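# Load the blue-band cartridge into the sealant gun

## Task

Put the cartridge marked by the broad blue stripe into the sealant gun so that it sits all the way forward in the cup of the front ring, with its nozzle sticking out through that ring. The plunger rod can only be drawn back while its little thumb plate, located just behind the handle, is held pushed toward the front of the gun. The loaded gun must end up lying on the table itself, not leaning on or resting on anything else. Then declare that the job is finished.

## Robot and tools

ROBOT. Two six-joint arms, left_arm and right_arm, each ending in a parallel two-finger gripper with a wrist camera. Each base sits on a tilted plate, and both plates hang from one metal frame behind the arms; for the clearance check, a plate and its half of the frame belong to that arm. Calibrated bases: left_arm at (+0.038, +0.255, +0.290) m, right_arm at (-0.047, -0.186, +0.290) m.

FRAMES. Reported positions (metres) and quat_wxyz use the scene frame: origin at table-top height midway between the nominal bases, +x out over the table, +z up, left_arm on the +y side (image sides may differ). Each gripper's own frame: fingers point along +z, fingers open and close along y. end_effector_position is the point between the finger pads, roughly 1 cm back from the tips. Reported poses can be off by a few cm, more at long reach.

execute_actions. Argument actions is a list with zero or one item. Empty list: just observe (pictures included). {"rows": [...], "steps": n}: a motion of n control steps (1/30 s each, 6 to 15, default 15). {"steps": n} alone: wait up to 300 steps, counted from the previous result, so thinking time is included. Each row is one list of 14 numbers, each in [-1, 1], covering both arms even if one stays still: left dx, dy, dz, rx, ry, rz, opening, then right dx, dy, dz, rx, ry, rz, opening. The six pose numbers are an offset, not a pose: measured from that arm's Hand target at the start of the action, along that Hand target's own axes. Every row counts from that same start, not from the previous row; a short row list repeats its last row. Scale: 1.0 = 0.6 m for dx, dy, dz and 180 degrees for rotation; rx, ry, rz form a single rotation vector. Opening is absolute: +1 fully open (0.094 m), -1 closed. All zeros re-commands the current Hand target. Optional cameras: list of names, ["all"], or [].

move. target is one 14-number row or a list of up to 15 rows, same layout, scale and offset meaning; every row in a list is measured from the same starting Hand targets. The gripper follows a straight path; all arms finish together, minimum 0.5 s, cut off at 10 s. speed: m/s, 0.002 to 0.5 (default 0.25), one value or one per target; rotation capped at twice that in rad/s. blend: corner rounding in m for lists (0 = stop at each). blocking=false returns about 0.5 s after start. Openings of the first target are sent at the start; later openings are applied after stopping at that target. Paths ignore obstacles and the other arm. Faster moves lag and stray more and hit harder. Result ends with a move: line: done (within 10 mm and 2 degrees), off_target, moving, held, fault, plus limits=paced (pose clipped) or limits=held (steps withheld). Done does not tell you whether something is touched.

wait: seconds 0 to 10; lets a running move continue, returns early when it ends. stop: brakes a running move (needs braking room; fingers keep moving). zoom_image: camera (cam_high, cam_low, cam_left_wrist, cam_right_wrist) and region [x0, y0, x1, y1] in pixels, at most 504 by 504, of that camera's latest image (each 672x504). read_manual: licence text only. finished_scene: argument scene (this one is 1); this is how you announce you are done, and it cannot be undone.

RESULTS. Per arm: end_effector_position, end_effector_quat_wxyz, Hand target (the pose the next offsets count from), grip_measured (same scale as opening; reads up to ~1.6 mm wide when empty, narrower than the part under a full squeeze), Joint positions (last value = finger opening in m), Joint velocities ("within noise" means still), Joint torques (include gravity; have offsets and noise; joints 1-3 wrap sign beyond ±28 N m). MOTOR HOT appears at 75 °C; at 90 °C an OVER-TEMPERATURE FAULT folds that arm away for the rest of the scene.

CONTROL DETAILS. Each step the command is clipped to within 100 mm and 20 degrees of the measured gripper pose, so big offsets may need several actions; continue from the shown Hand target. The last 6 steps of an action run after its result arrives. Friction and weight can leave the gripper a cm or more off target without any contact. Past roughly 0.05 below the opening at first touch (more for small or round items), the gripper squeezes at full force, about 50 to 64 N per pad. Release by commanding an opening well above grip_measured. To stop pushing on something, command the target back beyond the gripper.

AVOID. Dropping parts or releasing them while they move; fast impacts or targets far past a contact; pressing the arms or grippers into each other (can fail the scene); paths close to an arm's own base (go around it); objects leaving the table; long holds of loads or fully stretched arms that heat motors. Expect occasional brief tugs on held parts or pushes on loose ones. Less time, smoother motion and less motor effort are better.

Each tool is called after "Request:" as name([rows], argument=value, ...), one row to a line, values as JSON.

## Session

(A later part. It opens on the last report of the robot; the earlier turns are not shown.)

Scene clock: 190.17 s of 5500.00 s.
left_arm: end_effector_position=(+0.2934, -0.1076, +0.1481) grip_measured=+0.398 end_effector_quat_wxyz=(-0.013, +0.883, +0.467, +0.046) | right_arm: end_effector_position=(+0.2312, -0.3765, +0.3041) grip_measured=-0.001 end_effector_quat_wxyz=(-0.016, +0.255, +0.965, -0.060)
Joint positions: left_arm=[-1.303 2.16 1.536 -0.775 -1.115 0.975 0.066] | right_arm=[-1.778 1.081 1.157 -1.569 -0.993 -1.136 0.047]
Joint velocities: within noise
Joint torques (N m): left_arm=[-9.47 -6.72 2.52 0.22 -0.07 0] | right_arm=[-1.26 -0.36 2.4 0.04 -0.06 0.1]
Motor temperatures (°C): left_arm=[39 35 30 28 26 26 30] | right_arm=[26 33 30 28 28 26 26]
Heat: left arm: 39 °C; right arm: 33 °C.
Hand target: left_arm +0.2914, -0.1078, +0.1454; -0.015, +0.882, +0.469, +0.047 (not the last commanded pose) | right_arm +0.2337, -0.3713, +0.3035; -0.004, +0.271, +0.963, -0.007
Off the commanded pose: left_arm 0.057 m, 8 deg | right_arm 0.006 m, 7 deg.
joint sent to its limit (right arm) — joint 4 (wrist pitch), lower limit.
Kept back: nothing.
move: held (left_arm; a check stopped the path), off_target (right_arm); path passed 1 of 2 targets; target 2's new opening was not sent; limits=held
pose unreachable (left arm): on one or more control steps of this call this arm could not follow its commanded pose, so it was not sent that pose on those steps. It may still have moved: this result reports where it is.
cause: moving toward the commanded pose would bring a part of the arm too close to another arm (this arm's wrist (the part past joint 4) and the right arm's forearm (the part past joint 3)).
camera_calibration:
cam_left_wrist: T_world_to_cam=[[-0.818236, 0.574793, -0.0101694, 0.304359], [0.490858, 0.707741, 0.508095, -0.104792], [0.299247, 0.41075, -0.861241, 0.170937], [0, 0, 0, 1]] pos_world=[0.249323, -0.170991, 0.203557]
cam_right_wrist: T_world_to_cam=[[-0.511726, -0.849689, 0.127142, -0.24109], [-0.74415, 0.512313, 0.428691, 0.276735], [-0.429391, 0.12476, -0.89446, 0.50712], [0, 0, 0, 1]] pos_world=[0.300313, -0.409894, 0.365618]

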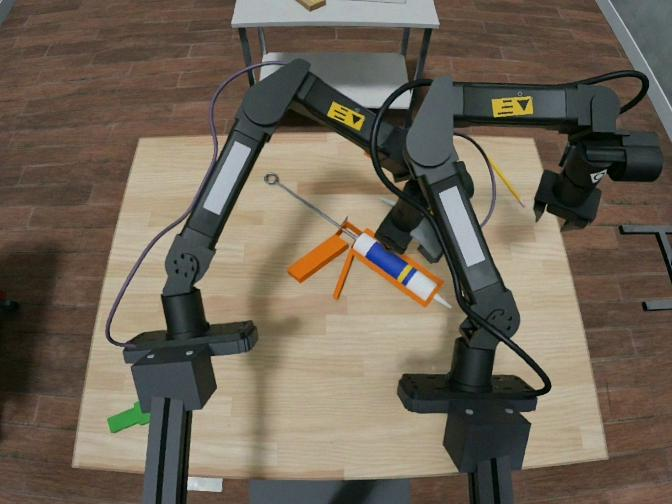

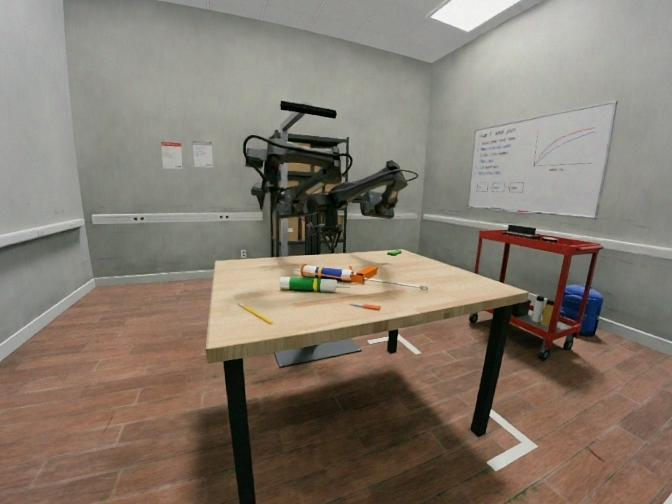

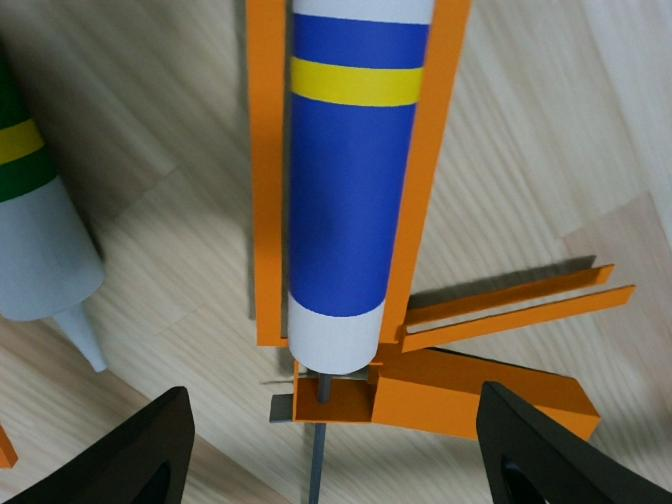

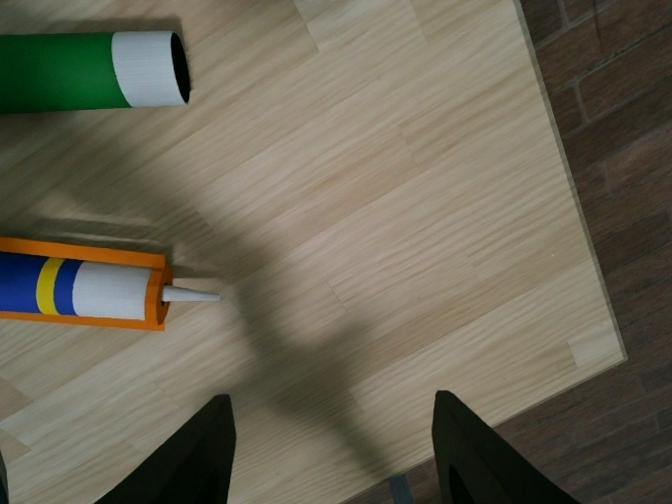

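Request:
move([
  [0.159,-0.0287,-0.0093,0,0,0,0.6,0,0,0,0,0,0,0],
  [0.4368,0.0135,-0.0823,0,-0.033,0,0.6,0,0,0,0,0,0,0],
], speed=0.2, blend=0.04, cameras=["cam_high","cam_left_wrist"])

Scene clock: 193.50 s of 5500.00 s.
left_arm: end_effector_position=(+0.4415, +0.1011, +0.2190) grip_measured=+0.598 end_effector_quat_wxyz=(+0.007, +0.882, +0.472, +0.014) | right_arm: end_effector_position=(+0.2312, -0.3765, +0.3041) grip_measured=-0.001 end_effector_quat_wxyz=(-0.016, +0.255, +0.965, -0.060)
Joint positions: left_arm=[-1.042 1.29 1.278 -0.925 -0.937 1.482 0.075] | right_arm=[-1.778 1.081 1.157 -1.569 -0.993 -1.136 0.047]
Joint velocities: within noise
Joint torques (N m): left_arm=[-3.29 -6.74 4.33 0.14 0.22 0.05] | right_arm=[-1.26 -0.38 2.4 0.04 -0.06 0.1]
Motor temperatures (°C): left_arm=[38 35 30 28 26 26 29] | right_arm=[25 33 29 28 28 26 26]
Heat: left arm: 38 °C; right arm: 33 °C.
Hand target: left_arm +0.4402, +0.1007, +0.2202; +0.009, +0.883, +0.469, +0.002 | right_arm +0.2337, -0.3713, +0.3035; -0.004, +0.271, +0.963, -0.007
Off the commanded pose: left_arm 0.002 m, 1 deg | right_arm 0.006 m, 7 deg.
joint sent to its limit (right arm) — joint 4 (wrist pitch), lower limit.
Kept back: nothing.
move: off_target (right_arm)
camera_calibration:
cam_left_wrist: T_world_to_cam=[[-0.823264, 0.56742, -0.0164657, 0.310562], [0.503255, 0.742973, 0.441277, -0.355583], [0.262623, 0.355001, -0.89722, 0.131578], [0, 0, 0, 1]] pos_world=[0.400068, 0.0412589, 0.280079]
Images, in order (width x height): cam_high 672x504, cam_left_wrist 672x504.

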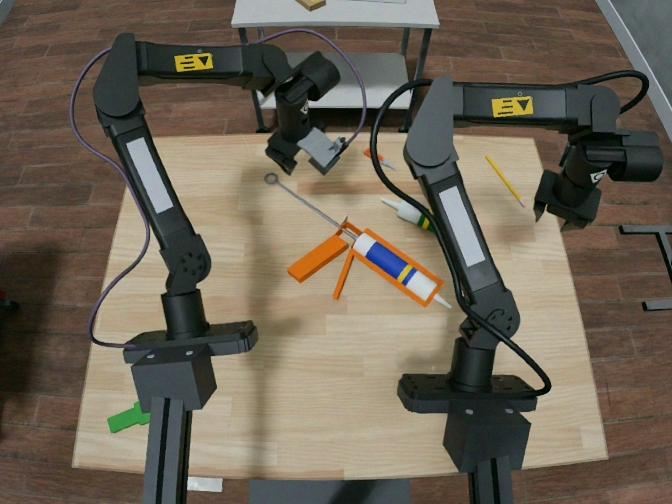

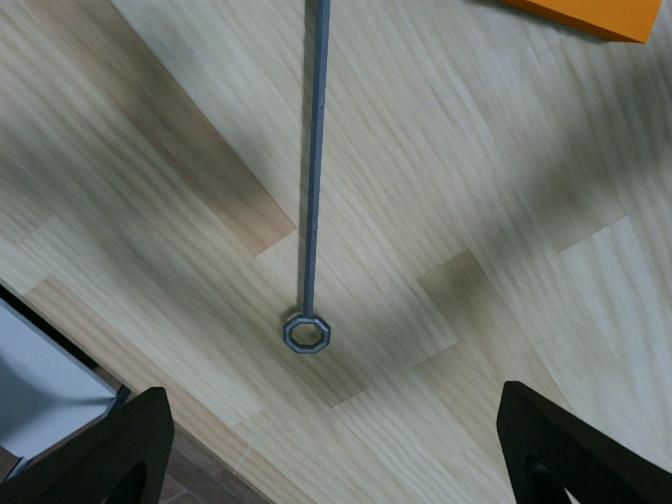

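Request:
move(target=[0.2275,0.0467,0.25,0,0,0.0244,0.6,0,0,0,0,0,0,0], speed=0.15, cameras=["cam_left_wrist"])

Scene clock: 196.53 s of 5500.00 s.
left_arm: end_effector_position=(+0.5466, +0.2044, +0.0831) grip_measured=+0.598 end_effector_quat_wxyz=(-0.009, +0.880, +0.475, +0.015) | right_arm: end_effector_position=(+0.2312, -0.3765, +0.3041) grip_measured=-0.001 end_effector_quat_wxyz=(-0.016, +0.255, +0.965, -0.060)
Joint positions: left_arm=[-0.34 1.496 1.514 -0.58 -0.428 2.068 0.075] | right_arm=[-1.778 1.081 1.157 -1.569 -0.993 -1.136 0.047]
Joint velocities: within noise
Joint torques (N m): left_arm=[-2.37 -9.85 5.83 0.28 0.22 0.05] | right_arm=[-1.26 -0.36 2.4 0.04 -0.06 0.1]
Motor temperatures (°C): left_arm=[37 35 30 28 26 26 29] | right_arm=[25 33 29 28 28 26 26]
Heat: left arm: 37 °C; right arm: 33 °C.
Hand target: left_arm +0.5414, +0.1960, +0.0699; +0.009, +0.900, +0.435, +0.002 | right_arm +0.2337, -0.3713, +0.3035; -0.004, +0.271, +0.963, -0.007
Off the commanded pose: left_arm 0.016 m, 6 deg | right_arm 0.006 m, 7 deg.
joint sent to its limit (left arm) — joint 6 (wrist roll), upper limit.
joint sent to its limit (right arm) — joint 4 (wrist pitch), lower limit.
Kept back: nothing.
move: off_target (left_arm, right_arm)
camera_calibration:
cam_left_wrist: T_world_to_cam=[[-0.828112, 0.560467, 0.0103035, 0.33812], [0.502726, 0.734415, 0.455963, -0.424422], [0.247985, 0.382768, -0.889939, -0.0528281], [0, 0, 0, 1]] pos_world=[0.50647, 0.142418, 0.143023]
Images, in order (width x height): cam_left_wrist 672x504.

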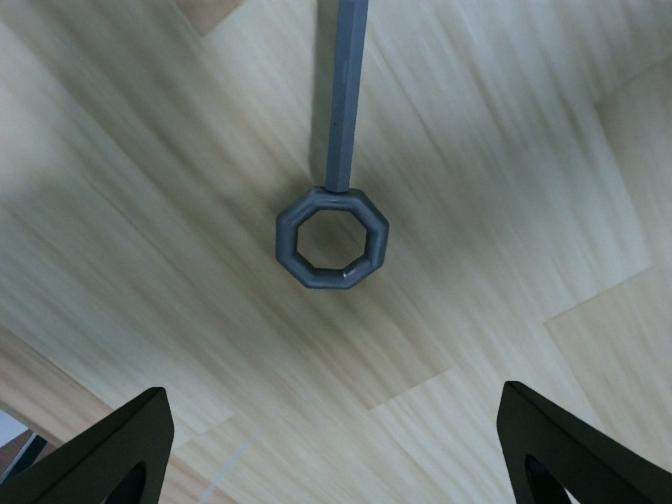

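Request:
move(target=[-0.006,0.002,0.0917,0,0,-0.0244,0.3,0,0,0,0,0,0,0], speed=0.1, cameras=["cam_left_wrist"])

Scene clock: 198.13 s of 5500.00 s.
left_arm: end_effector_position=(+0.5442, +0.1984, +0.0285) grip_measured=+0.302 end_effector_quat_wxyz=(-0.002, +0.874, +0.486, +0.011) | right_arm: end_effector_position=(+0.2312, -0.3765, +0.3041) grip_measured=-0.001 end_effector_quat_wxyz=(-0.016, +0.255, +0.965, -0.060)
Joint positions: left_arm=[-0.288 1.633 1.527 -0.444 -0.368 2.073 0.061] | right_arm=[-1.778 1.081 1.157 -1.569 -0.993 -1.136 0.047]
Joint velocities: within noise
Joint torques (N m): left_arm=[-2.41 -10.5 5.14 0.45 0.21 0.05] | right_arm=[-1.28 -0.36 2.4 0.04 -0.06 0.1]
Motor temperatures (°C): left_arm=[36 35 31 28 26 26 29] | right_arm=[25 33 29 28 28 26 26]
Heat: left arm: 36 °C; right arm: 33 °C.
Hand target: left_arm +0.5409, +0.1916, +0.0150; +0.009, +0.883, +0.469, +0.002 | right_arm +0.2337, -0.3713, +0.3035; -0.004, +0.271, +0.963, -0.007
Off the commanded pose: left_arm 0.016 m, 3 deg | right_arm 0.006 m, 7 deg.
joint sent to its limit (left arm) — joint 6 (wrist roll), upper limit.
joint sent to its limit (right arm) — joint 4 (wrist pitch), lower limit.
Kept back: nothing.
move: off_target (left_arm, right_arm)
camera_calibration:
cam_left_wrist: T_world_to_cam=[[-0.841825, 0.539748, 0.00160427, 0.351844], [0.484279, 0.753993, 0.443811, -0.387411], [0.238337, 0.374388, -0.896119, -0.0915042], [0, 0, 0, 1]] pos_world=[0.505615, 0.136456, 0.0893739]
Images, in order (width x height): cam_left_wrist 672x504.

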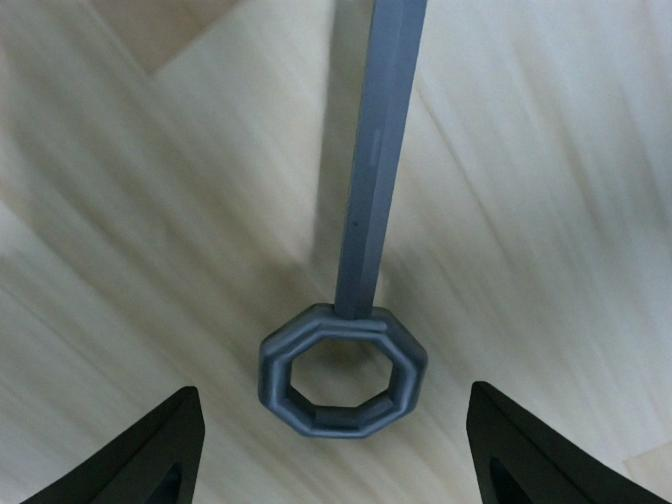

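Request:
move(target=[0,0,0.0117,0,0,0,0.3,0,0,0,0,0,0,0], speed=0.05, cameras=[])

Request:
move(target=[0,0,0,0,0,0,-0.5,0,0,0,0,0,0,0], speed=0.05, cameras=["cam_left_wrist"])

Scene clock: 199.17 s of 5500.00 s.
left_arm: end_effector_position=(+0.5445, +0.1984, +0.0231) grip_measured=+0.302 end_effector_quat_wxyz=(-0.002, +0.873, +0.488, +0.011) | right_arm: end_effector_position=(+0.2312, -0.3765, +0.3041) grip_measured=-0.001 end_effector_quat_wxyz=(-0.016, +0.255, +0.965, -0.060)
Joint positions: left_arm=[-0.283 1.648 1.533 -0.433 -0.363 2.073 0.061] | right_arm=[-1.778 1.081 1.157 -1.569 -0.993 -1.136 0.047]
Joint velocities: within noise
Joint torques (N m): left_arm=[-2.4 -10.13 5.37 0.45 0.24 0.05] | right_arm=[-1.26 -0.36 2.4 0.04 -0.06 0.1]
Motor temperatures (°C): left_arm=[36 36 31 28 26 26 29] | right_arm=[25 33 29 28 28 26 26]
Heat: left arm: 36 °C; right arm: 33 °C.
Hand target: left_arm +0.5408, +0.1915, +0.0079; +0.009, +0.883, +0.469, +0.002 | right_arm +0.2337, -0.3713, +0.3035; -0.004, +0.271, +0.963, -0.007
Off the commanded pose: left_arm 0.017 m, 3 deg | right_arm 0.006 m, 7 deg.
joint sent to its limit (left arm) — joint 6 (wrist roll), upper limit.
joint sent to its limit (right arm) — joint 4 (wrist pitch), lower limit.
Kept back: nothing.
move: off_target (left_arm, right_arm)
No camera images: "cameras" was empty.

Scene clock: 200.33 s of 5500.00 s.
left_arm: end_effector_position=(+0.5450, +0.1981, +0.0231) grip_measured=-0.243 end_effector_quat_wxyz=(+0.000, +0.873, +0.487, +0.011) | right_arm: end_effector_position=(+0.2312, -0.3765, +0.3041) grip_measured=-0.001 end_effector_quat_wxyz=(-0.016, +0.255, +0.965, -0.060)
Joint positions: left_arm=[-0.283 1.648 1.533 -0.431 -0.36 2.076 0.036] | right_arm=[-1.778 1.081 1.157 -1.569 -0.993 -1.136 0.047]
Joint velocities: within noise
Joint torques (N m): left_arm=[-2.41 -10.14 5.3 0.44 0.21 0.06] | right_arm=[-1.26 -0.38 2.4 0.04 -0.06 0.1]
Motor temperatures (°C): left_arm=[35 36 31 28 26 26 29] | right_arm=[25 33 29 28 28 26 26]
Heat: left arm: 36 °C; right arm: 33 °C.
Hand target: left_arm +0.5408, +0.1915, +0.0079; +0.009, +0.883, +0.469, +0.002 | right_arm +0.2337, -0.3713, +0.3035; -0.004, +0.271, +0.963, -0.007
Off the commanded pose: left_arm 0.017 m, 3 deg | right_arm 0.006 m, 7 deg.
joint sent to its limit (left arm) — joint 6 (wrist roll), upper limit.
joint sent to its limit (right arm) — joint 4 (wrist pitch), lower limit.
Kept back: nothing.
move: off_target (left_arm, right_arm)
camera_calibration:
cam_left_wrist: T_world_to_cam=[[-0.842301, 0.539004, -0.00171413, 0.353243], [0.482693, 0.75571, 0.442617, -0.384623], [0.239868, 0.37199, -0.896709, -0.0966952], [0, 0, 0, 1]] pos_world=[0.506386, 0.136234, 0.084139]
Images, in order (width x height): cam_left_wrist 672x504.

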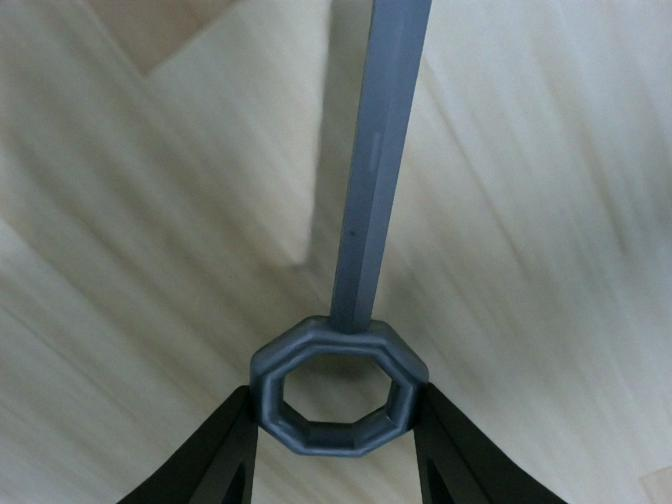

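Request:
move([
  [0,0,0,0,0,0,-0.5,0.012,0.327,0,0,0,0.015,0.6],
  [0,0,0,0,0,0,-0.5,0.2317,0.6225,0.089,0,0,0.033,0.6],
], speed=0.2, blend=0.04, cameras=["cam_high","cam_right_wrist"])

Scene clock: 204.33 s of 5500.00 s.
left_arm: end_effector_position=(+0.5450, +0.1981, +0.0231) grip_measured=-0.243 end_effector_quat_wxyz=(+0.000, +0.873, +0.487, +0.011) | right_arm: end_effector_position=(+0.3050, +0.0170, +0.2409) grip_measured=+0.599 end_effector_quat_wxyz=(-0.015, +0.320, +0.947, -0.007)
Joint positions: left_arm=[-0.283 1.648 1.533 -0.431 -0.36 2.076 0.036] | right_arm=[1.209 1.394 1.32 -1.146 0.969 1.697 0.075]
Joint velocities: within noise
Joint torques (N m): left_arm=[-2.41 -10.14 5.31 0.44 0.21 0.05] | right_arm=[5.24 -2.59 5.05 -0.2 0.19 0.09]
Motor temperatures (°C): left_arm=[34 35 31 28 26 26 29] | right_arm=[26 33 30 28 28 26 26]
Heat: left arm: 35 °C; right arm: 33 °C.
Hand target: left_arm +0.5408, +0.1915, +0.0079; +0.009, +0.883, +0.469, +0.002 | right_arm +0.3094, +0.0192, +0.2450; -0.004, +0.321, +0.947, -0.007
Off the commanded pose: left_arm 0.017 m, 3 deg | right_arm 0.006 m, 1 deg.
joint sent to its limit (left arm) — joint 6 (wrist roll), upper limit.
Kept back: nothing.
move: off_target (left_arm); limits=paced
camera_calibration:
cam_right_wrist: T_world_to_cam=[[-0.625824, -0.779547, 0.0254988, 0.197183], [-0.687129, 0.56651, 0.454885, 0.132569], [-0.36905, 0.267157, -0.890185, 0.411287], [0, 0, 0, 1]] pos_world=[0.366279, -0.0312669, 0.30079]
Images, in order (width x height): cam_high 672x504, cam_right_wrist 672x504.

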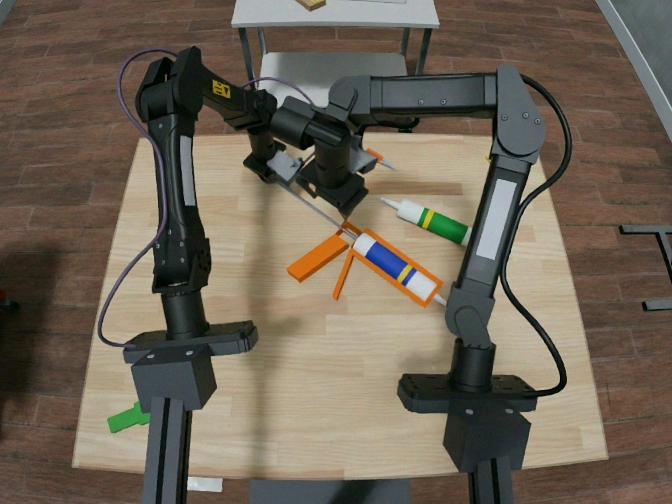

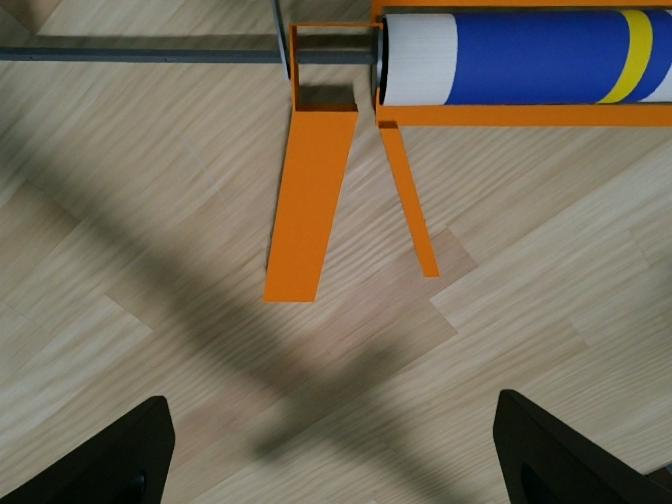

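Request:
zoom_image(camera="cam_right_wrist", region=[260, 0, 460, 160])

Scaled by 2.520 from the camera's 672x504 image, which has a finer 960x720 frame.

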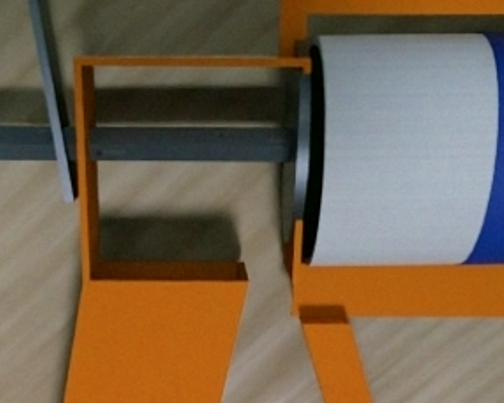

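Request:
move(target=[0,0,0,0,0,0,-0.5,-0.0037,0.009,0.29,0,0,0.076,0.6], speed=0.15, cameras=["cam_right_wrist"])

Scene clock: 207.00 s of 5500.00 s.
left_arm: end_effector_position=(+0.5450, +0.1981, +0.0231) grip_measured=-0.243 end_effector_quat_wxyz=(+0.000, +0.873, +0.487, +0.011) | right_arm: end_effector_position=(+0.3158, +0.0169, +0.0765) grip_measured=+0.599 end_effector_quat_wxyz=(-0.002, +0.438, +0.899, -0.009)
Joint positions: left_arm=[-0.283 1.648 1.533 -0.431 -0.36 2.076 0.036] | right_arm=[0.749 1.568 1.1 -0.291 0.73 1.358 0.075]
Joint velocities: within noise
Joint torques (N m): left_arm=[-2.41 -10.14 5.31 0.44 0.21 0.06] | right_arm=[3.95 -5.27 2.1 0.37 -0.09 -0.16]
Motor temperatures (°C): left_arm=[34 35 31 28 26 26 30] | right_arm=[26 33 30 28 28 26 26]
Heat: left arm: 35 °C; right arm: 33 °C.
Hand target: left_arm +0.5408, +0.1915, +0.0079; +0.009, +0.883, +0.469, +0.002 | right_arm +0.3125, +0.0202, +0.0709; -0.003, +0.431, +0.902, -0.007
Off the commanded pose: left_arm 0.017 m, 3 deg | right_arm 0.007 m, 1 deg.
joint sent to its limit (left arm) — joint 6 (wrist roll), upper limit.
Kept back: nothing.
move: off_target (left_arm)
camera_calibration:
cam_right_wrist: T_world_to_cam=[[-0.80275, -0.595946, 0.0209858, 0.261185], [-0.530921, 0.730298, 0.429868, 0.164558], [-0.271504, 0.333935, -0.902648, 0.237994], [0, 0, 0, 1]] pos_world=[0.36165, -0.0439987, 0.138605]
Images, in order (width x height): cam_right_wrist 672x504.

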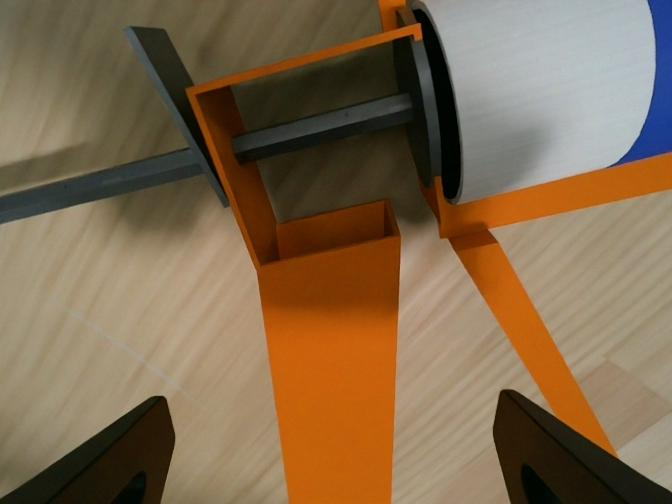

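Request:
move(target=[0,0,0,0,0,0,-0.5,0,0,0.075,0,0,0,0.3], speed=0.1, cameras=["cam_right_wrist","cam_left_wrist"])

Scene clock: 209.00 s of 5500.00 s.
left_arm: end_effector_position=(+0.5450, +0.1981, +0.0231) grip_measured=-0.243 end_effector_quat_wxyz=(+0.000, +0.873, +0.487, +0.011) | right_arm: end_effector_position=(+0.3077, +0.0153, +0.0312) grip_measured=+0.301 end_effector_quat_wxyz=(-0.007, +0.433, +0.901, -0.014)
Joint positions: left_arm=[-0.283 1.648 1.533 -0.431 -0.36 2.076 0.036] | right_arm=[0.664 1.683 1.1 -0.147 0.665 1.283 0.061]
Joint velocities: within noise
Joint torques (N m): left_arm=[-2.41 -10.13 5.3 0.45 0.21 0.06] | right_arm=[4 -5.48 3.11 0.37 -0.07 -0.15]
Motor temperatures (°C): left_arm=[33 35 31 28 26 26 30] | right_arm=[26 33 30 28 28 26 26]
Heat: left arm: 35 °C; right arm: 33 °C.
Hand target: left_arm +0.5408, +0.1915, +0.0079; +0.009, +0.883, +0.469, +0.002 | right_arm +0.3119, +0.0198, +0.0259; -0.003, +0.431, +0.902, -0.007
Off the commanded pose: left_arm 0.017 m, 3 deg | right_arm 0.008 m, 1 deg.
joint sent to its limit (left arm) — joint 6 (wrist roll), upper limit.
Kept back: nothing.
move: off_target (left_arm)
camera_calibration:
cam_left_wrist: T_world_to_cam=[[-0.842301, 0.539004, -0.00171413, 0.353243], [0.482693, 0.75571, 0.442617, -0.384623], [0.239868, 0.37199, -0.896709, -0.0966952], [0, 0, 0, 1]] pos_world=[0.506386, 0.136234, 0.084139]
cam_right_wrist: T_world_to_cam=[[-0.795466, -0.605034, 0.0341741, 0.252153], [-0.533395, 0.725814, 0.434377, 0.181676], [-0.287617, 0.327304, -0.900082, 0.20041], [0, 0, 0, 1]] pos_world=[0.355126, -0.0448967, 0.0928529]
Images, in order (width x height): cam_left_wrist 672x504, cam_right_wrist 672x504.

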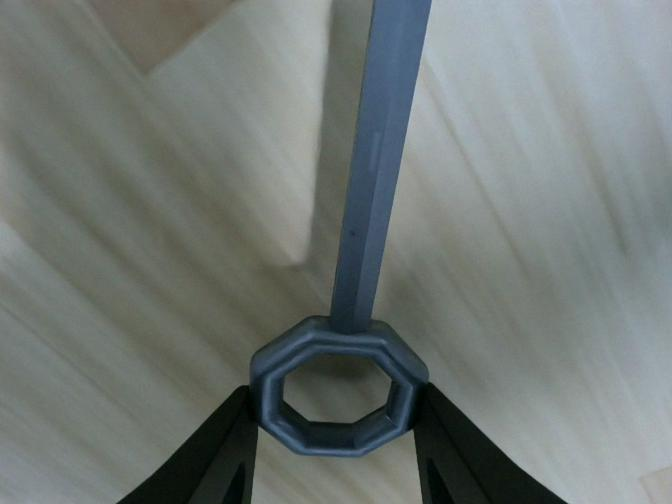

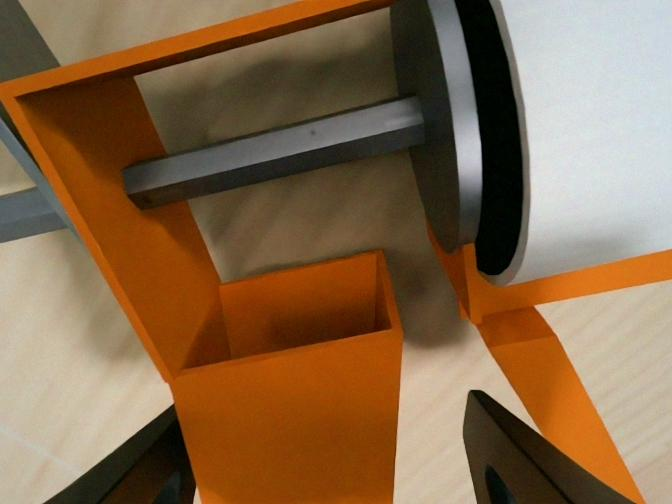

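Request:
move(target=[0,0,0,0,0,0,-0.5,0,0,0,0,0,0,-0.05], speed=0.1, cameras=["cam_right_wrist"])

Request:
move(target=[0,0,0,0,0,0,-0.5,0,0,0,0,0,0,-0.35], speed=0.1, cameras=["cam_right_wrist"])

Scene clock: 210.00 s of 5500.00 s.
left_arm: end_effector_position=(+0.5450, +0.1975, +0.0231) grip_measured=-0.243 end_effector_quat_wxyz=(+0.001, +0.874, +0.486, +0.010) | right_arm: end_effector_position=(+0.3127, +0.0175, +0.0315) grip_measured=-0.049 end_effector_quat_wxyz=(-0.003, +0.433, +0.901, -0.007)
Joint positions: left_arm=[-0.283 1.648 1.533 -0.431 -0.357 2.078 0.036] | right_arm=[0.664 1.683 1.106 -0.133 0.662 1.271 0.045]
Joint velocities: within noise
Joint torques (N m): left_arm=[-2.43 -10.13 5.31 0.45 0.17 0.06] | right_arm=[4 -5.53 2.71 0.27 -0.07 -0.14]
Motor temperatures (°C): left_arm=[33 35 31 28 26 26 30] | right_arm=[26 34 30 28 28 26 26]
Heat: left arm: 35 °C; right arm: 34 °C.
Hand target: left_arm +0.5408, +0.1915, +0.0079; +0.009, +0.883, +0.469, +0.002 | right_arm +0.3120, +0.0197, +0.0260; -0.003, +0.431, +0.902, -0.007
Off the commanded pose: left_arm 0.017 m, 3 deg | right_arm 0.006 m, 0 deg.
joint sent to its limit (left arm) — joint 6 (wrist roll), upper limit.
Kept back: nothing.
move: off_target (left_arm)
camera_calibration:
cam_right_wrist: T_world_to_cam=[[-0.795649, -0.605474, 0.0185339, 0.258025], [-0.539286, 0.721944, 0.433551, 0.184517], [-0.275884, 0.33496, -0.900938, 0.1976], [0, 0, 0, 1]] pos_world=[0.35932, -0.0431721, 0.0932455]
Images, in order (width x height): cam_right_wrist 672x504.

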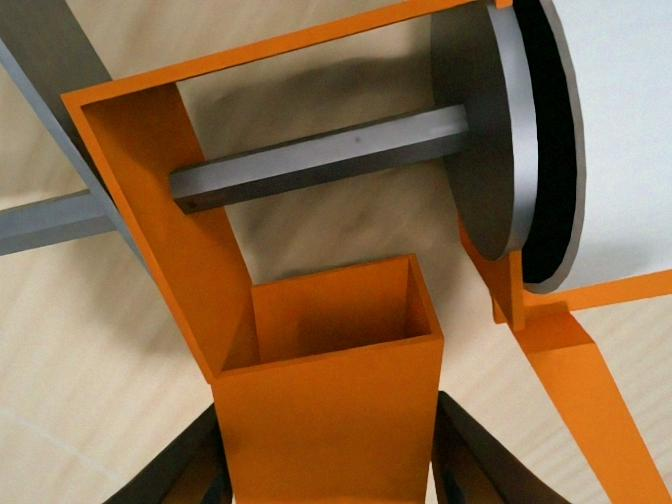

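Scene clock: 210.70 s of 5500.00 s.
left_arm: end_effector_position=(+0.5446, +0.1973, +0.0231) grip_measured=-0.243 end_effector_quat_wxyz=(+0.001, +0.874, +0.485, +0.009) | right_arm: end_effector_position=(+0.3135, +0.0178, +0.0315) grip_measured=-0.164 end_effector_quat_wxyz=(-0.003, +0.432, +0.902, -0.006)
Joint positions: left_arm=[-0.283 1.648 1.533 -0.433 -0.355 2.079 0.036] | right_arm=[0.664 1.683 1.107 -0.132 0.662 1.268 0.039]
Joint velocities: within noise
Joint torques (N m): left_arm=[-2.41 -10.11 5.31 0.45 0.15 0.06] | right_arm=[4 -5.55 2.63 0.26 -0.05 -0.12]
Motor temperatures (°C): left_arm=[33 35 31 28 26 26 30] | right_arm=[26 34 30 28 28 26 26]
Heat: left arm: 35 °C; right arm: 34 °C.
Hand target: left_arm +0.5408, +0.1915, +0.0079; +0.009, +0.883, +0.469, +0.002 | right_arm +0.3121, +0.0198, +0.0260; -0.003, +0.431, +0.902, -0.007
Off the commanded pose: left_arm 0.017 m, 2 deg | right_arm 0.006 m, 0 deg.
joint sent to its limit (left arm) — joint 6 (wrist roll), upper limit.
Kept back: nothing.
move: off_target (left_arm)
camera_calibration:
cam_right_wrist: T_world_to_cam=[[-0.794816, -0.606626, 0.016503, 0.258633], [-0.541165, 0.720829, 0.433067, 0.185364], [-0.274605, 0.335278, -0.901211, 0.197404], [0, 0, 0, 1]] pos_world=[0.360086, -0.0429078, 0.0933598]
Images, in order (width x height): cam_right_wrist 672x504.

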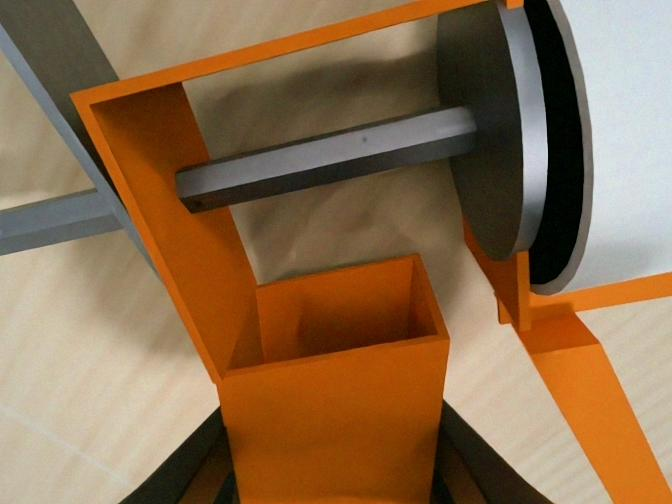

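Request:
move(target=[-0.033,-0.0025,0,0,0,0,-0.5,0,0,0,0,0,0,-0.35], speed=0.05)

Scene clock: 211.77 s of 5500.00 s.
left_arm: end_effector_position=(+0.5441, +0.1959, +0.0214) grip_measured=-0.243 end_effector_quat_wxyz=(-0.006, +0.875, +0.484, +0.025) | right_arm: end_effector_position=(+0.3135, +0.0178, +0.0315) grip_measured=-0.164 end_effector_quat_wxyz=(-0.003, +0.433, +0.901, -0.006)
Joint positions: left_arm=[-0.298 1.648 1.507 -0.39 -0.397 2.081 0.036] | right_arm=[0.664 1.683 1.107 -0.132 0.662 1.269 0.039]
Joint velocities: within noise
Joint torques (N m): left_arm=[-4.55 -11.15 1.81 0.56 0.31 0.05] | right_arm=[4 -5.53 2.63 0.26 -0.05 -0.13]
Motor temperatures (°C): left_arm=[33 35 31 28 26 26 30] | right_arm=[26 34 30 28 28 26 26]
Heat: left arm: 35 °C; right arm: 34 °C.
Hand target: left_arm +0.5286, +0.1759, +0.0080; +0.009, +0.883, +0.469, +0.002 | right_arm +0.3121, +0.0198, +0.0260; -0.003, +0.431, +0.902, -0.007
Off the commanded pose: left_arm 0.029 m, 4 deg | right_arm 0.006 m, 0 deg.
joint sent to its limit (left arm) — joint 6 (wrist roll), upper limit.
Kept back: nothing.
move: off_target (left_arm)
camera_calibration:
cam_left_wrist: T_world_to_cam=[[-0.839102, 0.543952, -0.00493694, 0.350964], [0.478538, 0.74245, 0.468795, -0.377508], [0.258668, 0.391005, -0.883293, -0.111488], [0, 0, 0, 1]] pos_world=[0.503985, 0.132965, 0.0802303]
cam_right_wrist: T_world_to_cam=[[-0.795746, -0.605406, 0.0165013, 0.258902], [-0.540064, 0.721665, 0.433048, 0.185005], [-0.274078, 0.335684, -0.90122, 0.197232], [0, 0, 0, 1]] pos_world=[0.359992, -0.0429782, 0.0933614]

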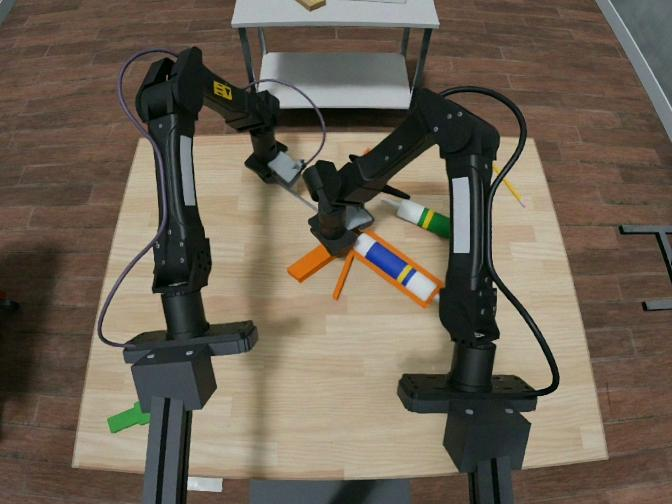

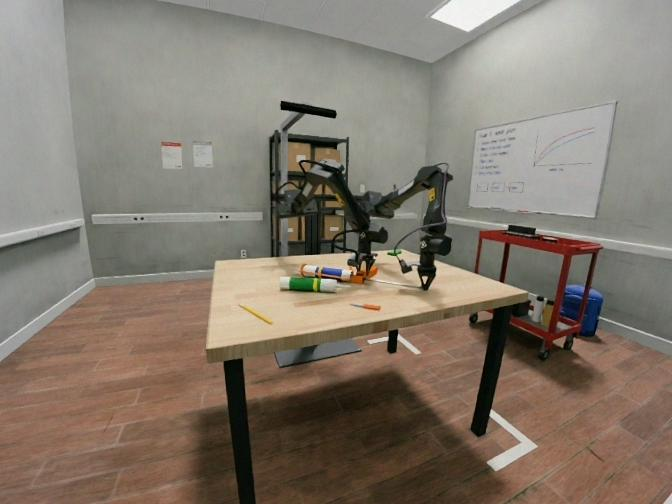

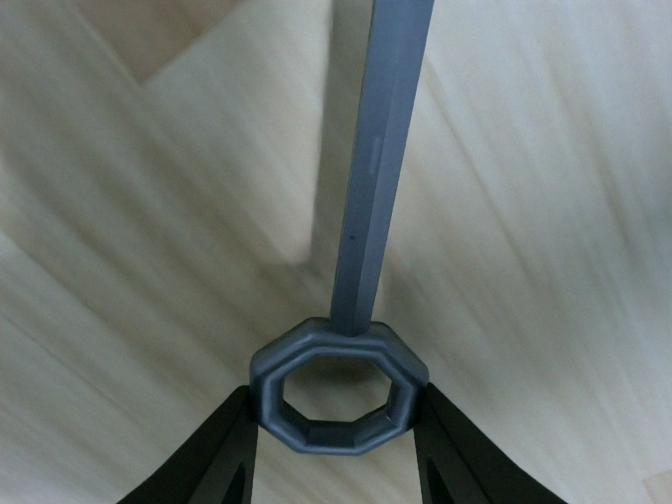

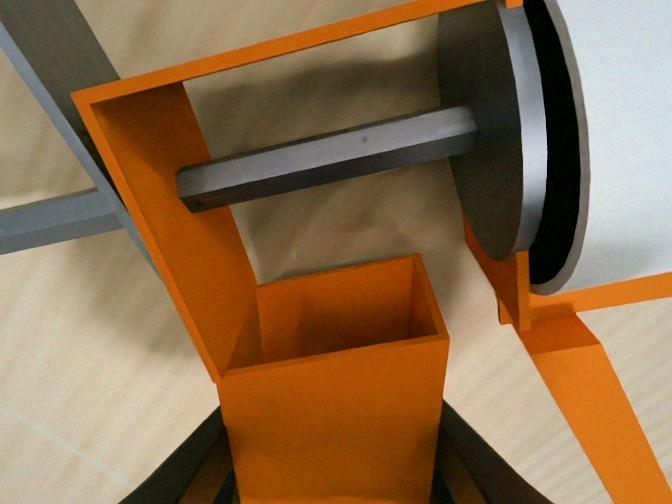

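Request:
move(target=[-0.042,-0.0025,-0.01,0,0,0,-0.5,0,0,0,0,0,0,-0.35], speed=0.05, cameras=["cam_right_wrist","cam_left_wrist"])

Scene clock: 212.80 s of 5500.00 s.
left_arm: end_effector_position=(+0.5423, +0.1920, +0.0198) grip_measured=-0.243 end_effector_quat_wxyz=(-0.020, +0.872, +0.484, +0.062) | right_arm: end_effector_position=(+0.3120, +0.0162, +0.0314) grip_measured=-0.164 end_effector_quat_wxyz=(-0.004, +0.435, +0.900, -0.010)
Joint positions: left_arm=[-0.335 1.645 1.444 -0.286 -0.492 2.081 0.036] | right_arm=[0.663 1.683 1.107 -0.141 0.665 1.28 0.039]
Joint velocities: within noise
Joint torques (N m): left_arm=[-6.58 -12.42 0.85 0.14 0.82 -0.18] | right_arm=[4.04 -5.53 2.63 0.34 -0.05 -0.13]
Motor temperatures (°C): left_arm=[33 35 31 28 26 26 30] | right_arm=[26 34 30 28 28 26 26]
Heat: left arm: 35 °C; right arm: 34 °C.
Hand target: left_arm +0.5133, +0.1560, +0.0142; +0.009, +0.883, +0.469, +0.002 | right_arm +0.3121, +0.0197, +0.0259; -0.003, +0.431, +0.902, -0.007
Off the commanded pose: left_arm 0.047 m, 8 deg | right_arm 0.006 m, 1 deg.
Kept back: nothing.
move: off_target (left_arm)
camera_calibration:
cam_left_wrist: T_world_to_cam=[[-0.840161, 0.542137, -0.0147264, 0.352716], [0.451126, 0.713675, 0.535866, -0.353948], [0.301023, 0.44357, -0.844175, -0.144782], [0, 0, 0, 1]] pos_world=[0.499596, 0.125605, 0.0726418]
cam_right_wrist: T_world_to_cam=[[-0.798917, -0.600932, 0.0247461, 0.257409], [-0.533688, 0.727289, 0.431542, 0.183297], [-0.277325, 0.331559, -0.901754, 0.198312], [0, 0, 0, 1]] pos_world=[0.358468, -0.0443764, 0.0933585]
Images, in order (width x height): cam_left_wrist 672x504, cam_right_wrist 672x504.

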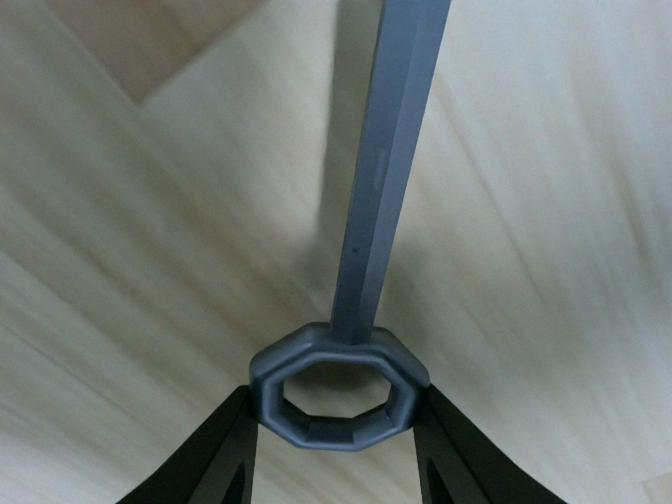

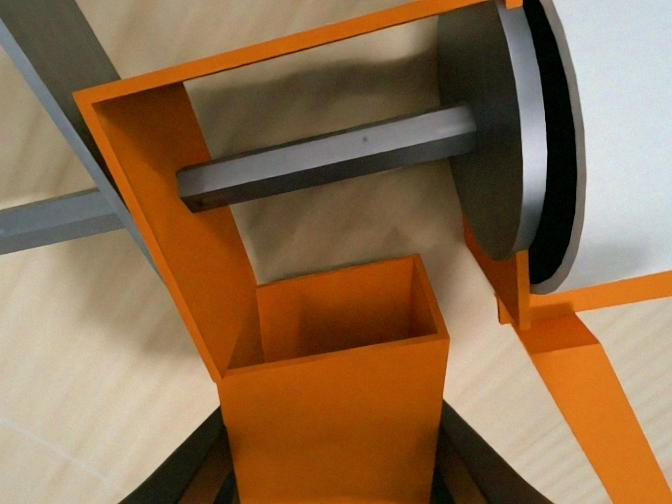

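Request:
zoom_image(camera="cam_right_wrist", region=[420, 0, 672, 330])

Request:
zoom_image(camera="cam_high", region=[320, 200, 480, 320])

Request:
zoom_image(camera="cam_low", region=[270, 240, 450, 310])

Scaled by 1.527 from the camera's 672x504 image, which has a finer 960x720 frame.

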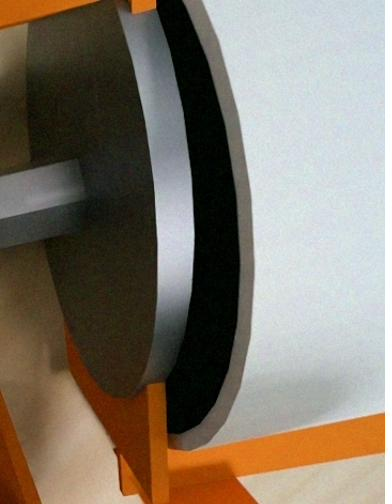

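This scene's latest camera images include none from cam_high. They are from: cam_left_wrist, cam_right_wrist. cam_high's image comes with the result of a call that names it in "cameras".

This scene's latest camera images include none from cam_low. They are from: cam_left_wrist, cam_right_wrist. cam_low's image comes with the result of a call that names it in "cameras".

Request:
move(target=[-0.04,-0.0025,0,0,0,0,-0.7,0,0,0,0,0,0,-0.4], speed=0.05)

Scene clock: 214.40 s of 5500.00 s.
left_arm: end_effector_position=(+0.5403, +0.1899, +0.0204) grip_measured=-0.243 end_effector_quat_wxyz=(-0.031, +0.869, +0.486, +0.090) | right_arm: end_effector_position=(+0.3111, +0.0150, +0.0314) grip_measured=-0.164 end_effector_quat_wxyz=(-0.004, +0.433, +0.901, -0.014)
Joint positions: left_arm=[-0.363 1.641 1.394 -0.206 -0.566 2.081 0.036] | right_arm=[0.663 1.683 1.107 -0.147 0.67 1.28 0.039]
Joint velocities: within noise
Joint torques (N m): left_arm=[-8.83 -11.77 0.42 -0.15 1.11 -0.51] | right_arm=[4.03 -5.52 2.62 0.39 -0.05 -0.12]
Motor temperatures (°C): left_arm=[33 36 31 28 26 26 30] | right_arm=[26 34 30 28 28 26 26]
Heat: left arm: 36 °C; right arm: 34 °C.
Hand target: left_arm +0.4985, +0.1369, +0.0143; +0.009, +0.883, +0.469, +0.002 | right_arm +0.3121, +0.0197, +0.0259; -0.003, +0.431, +0.902, -0.007
Off the commanded pose: left_arm 0.068 m, 11 deg | right_arm 0.007 m, 1 deg.
Kept back: nothing.
move: off_target (left_arm)
camera_calibration:
cam_left_wrist: T_world_to_cam=[[-0.843099, 0.537303, -0.0221317, 0.354823], [0.424733, 0.690575, 0.585413, -0.334244], [0.329828, 0.484161, -0.810433, -0.166671], [0, 0, 0, 1]] pos_world=[0.496088, 0.120868, 0.0684478]
cam_right_wrist: T_world_to_cam=[[-0.796519, -0.603838, 0.030617, 0.255062], [-0.535273, 0.727811, 0.428689, 0.184282], [-0.281142, 0.32507, -0.902933, 0.199833], [0, 0, 0, 1]] pos_world=[0.357984, -0.0450663, 0.0936274]

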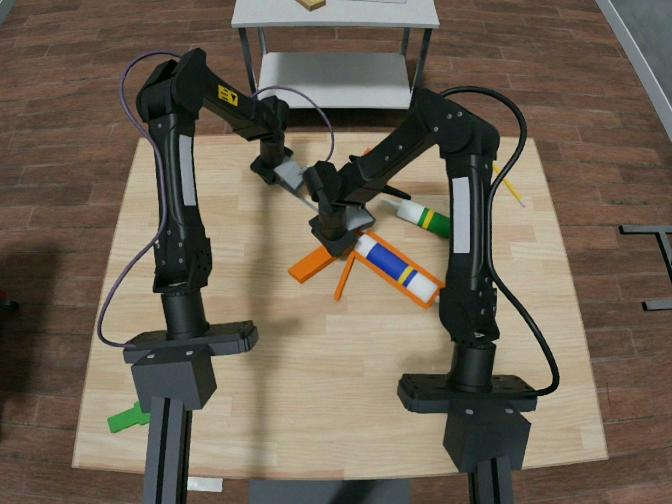

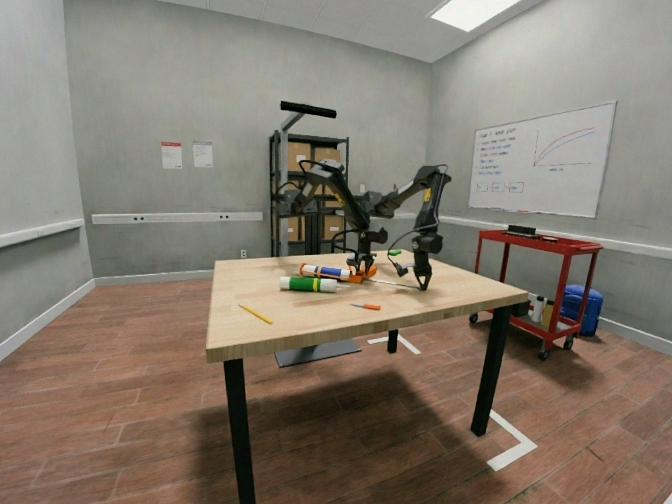

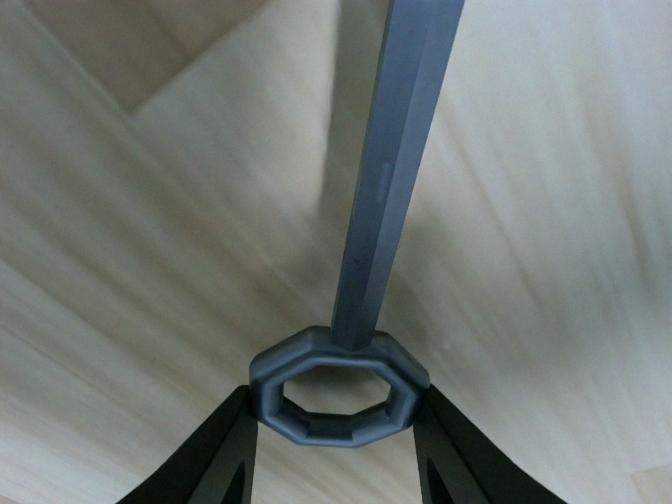

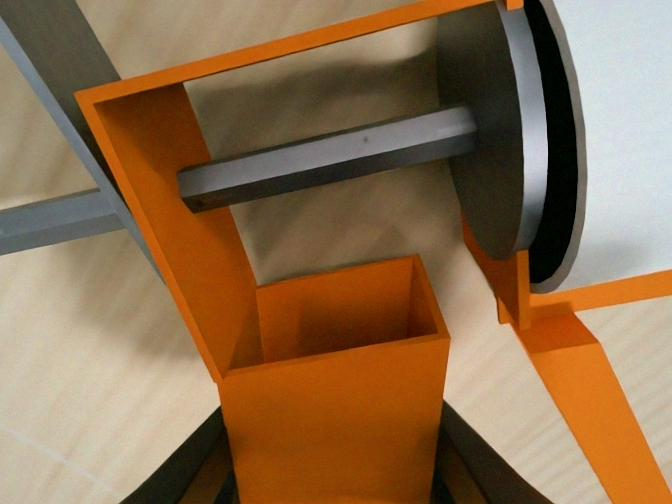

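Request:
zoom_image(camera="cam_high", region=[330, 180, 480, 320])

Request:
zoom_image(camera="cam_low", region=[270, 245, 450, 305])

Scaled by 3.360 from the camera's 672x504 image, which has a finer 960x720 frame.

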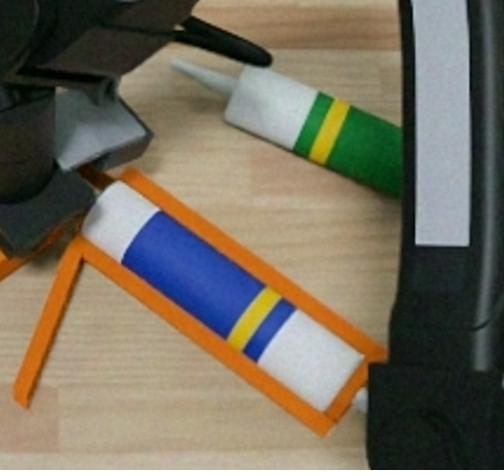

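Scaled by 2.800 from the camera's 672x504 image, which has a finer 960x720 frame.

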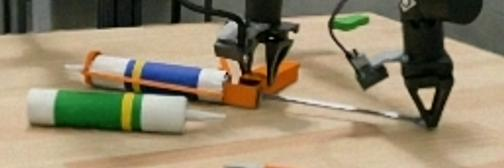

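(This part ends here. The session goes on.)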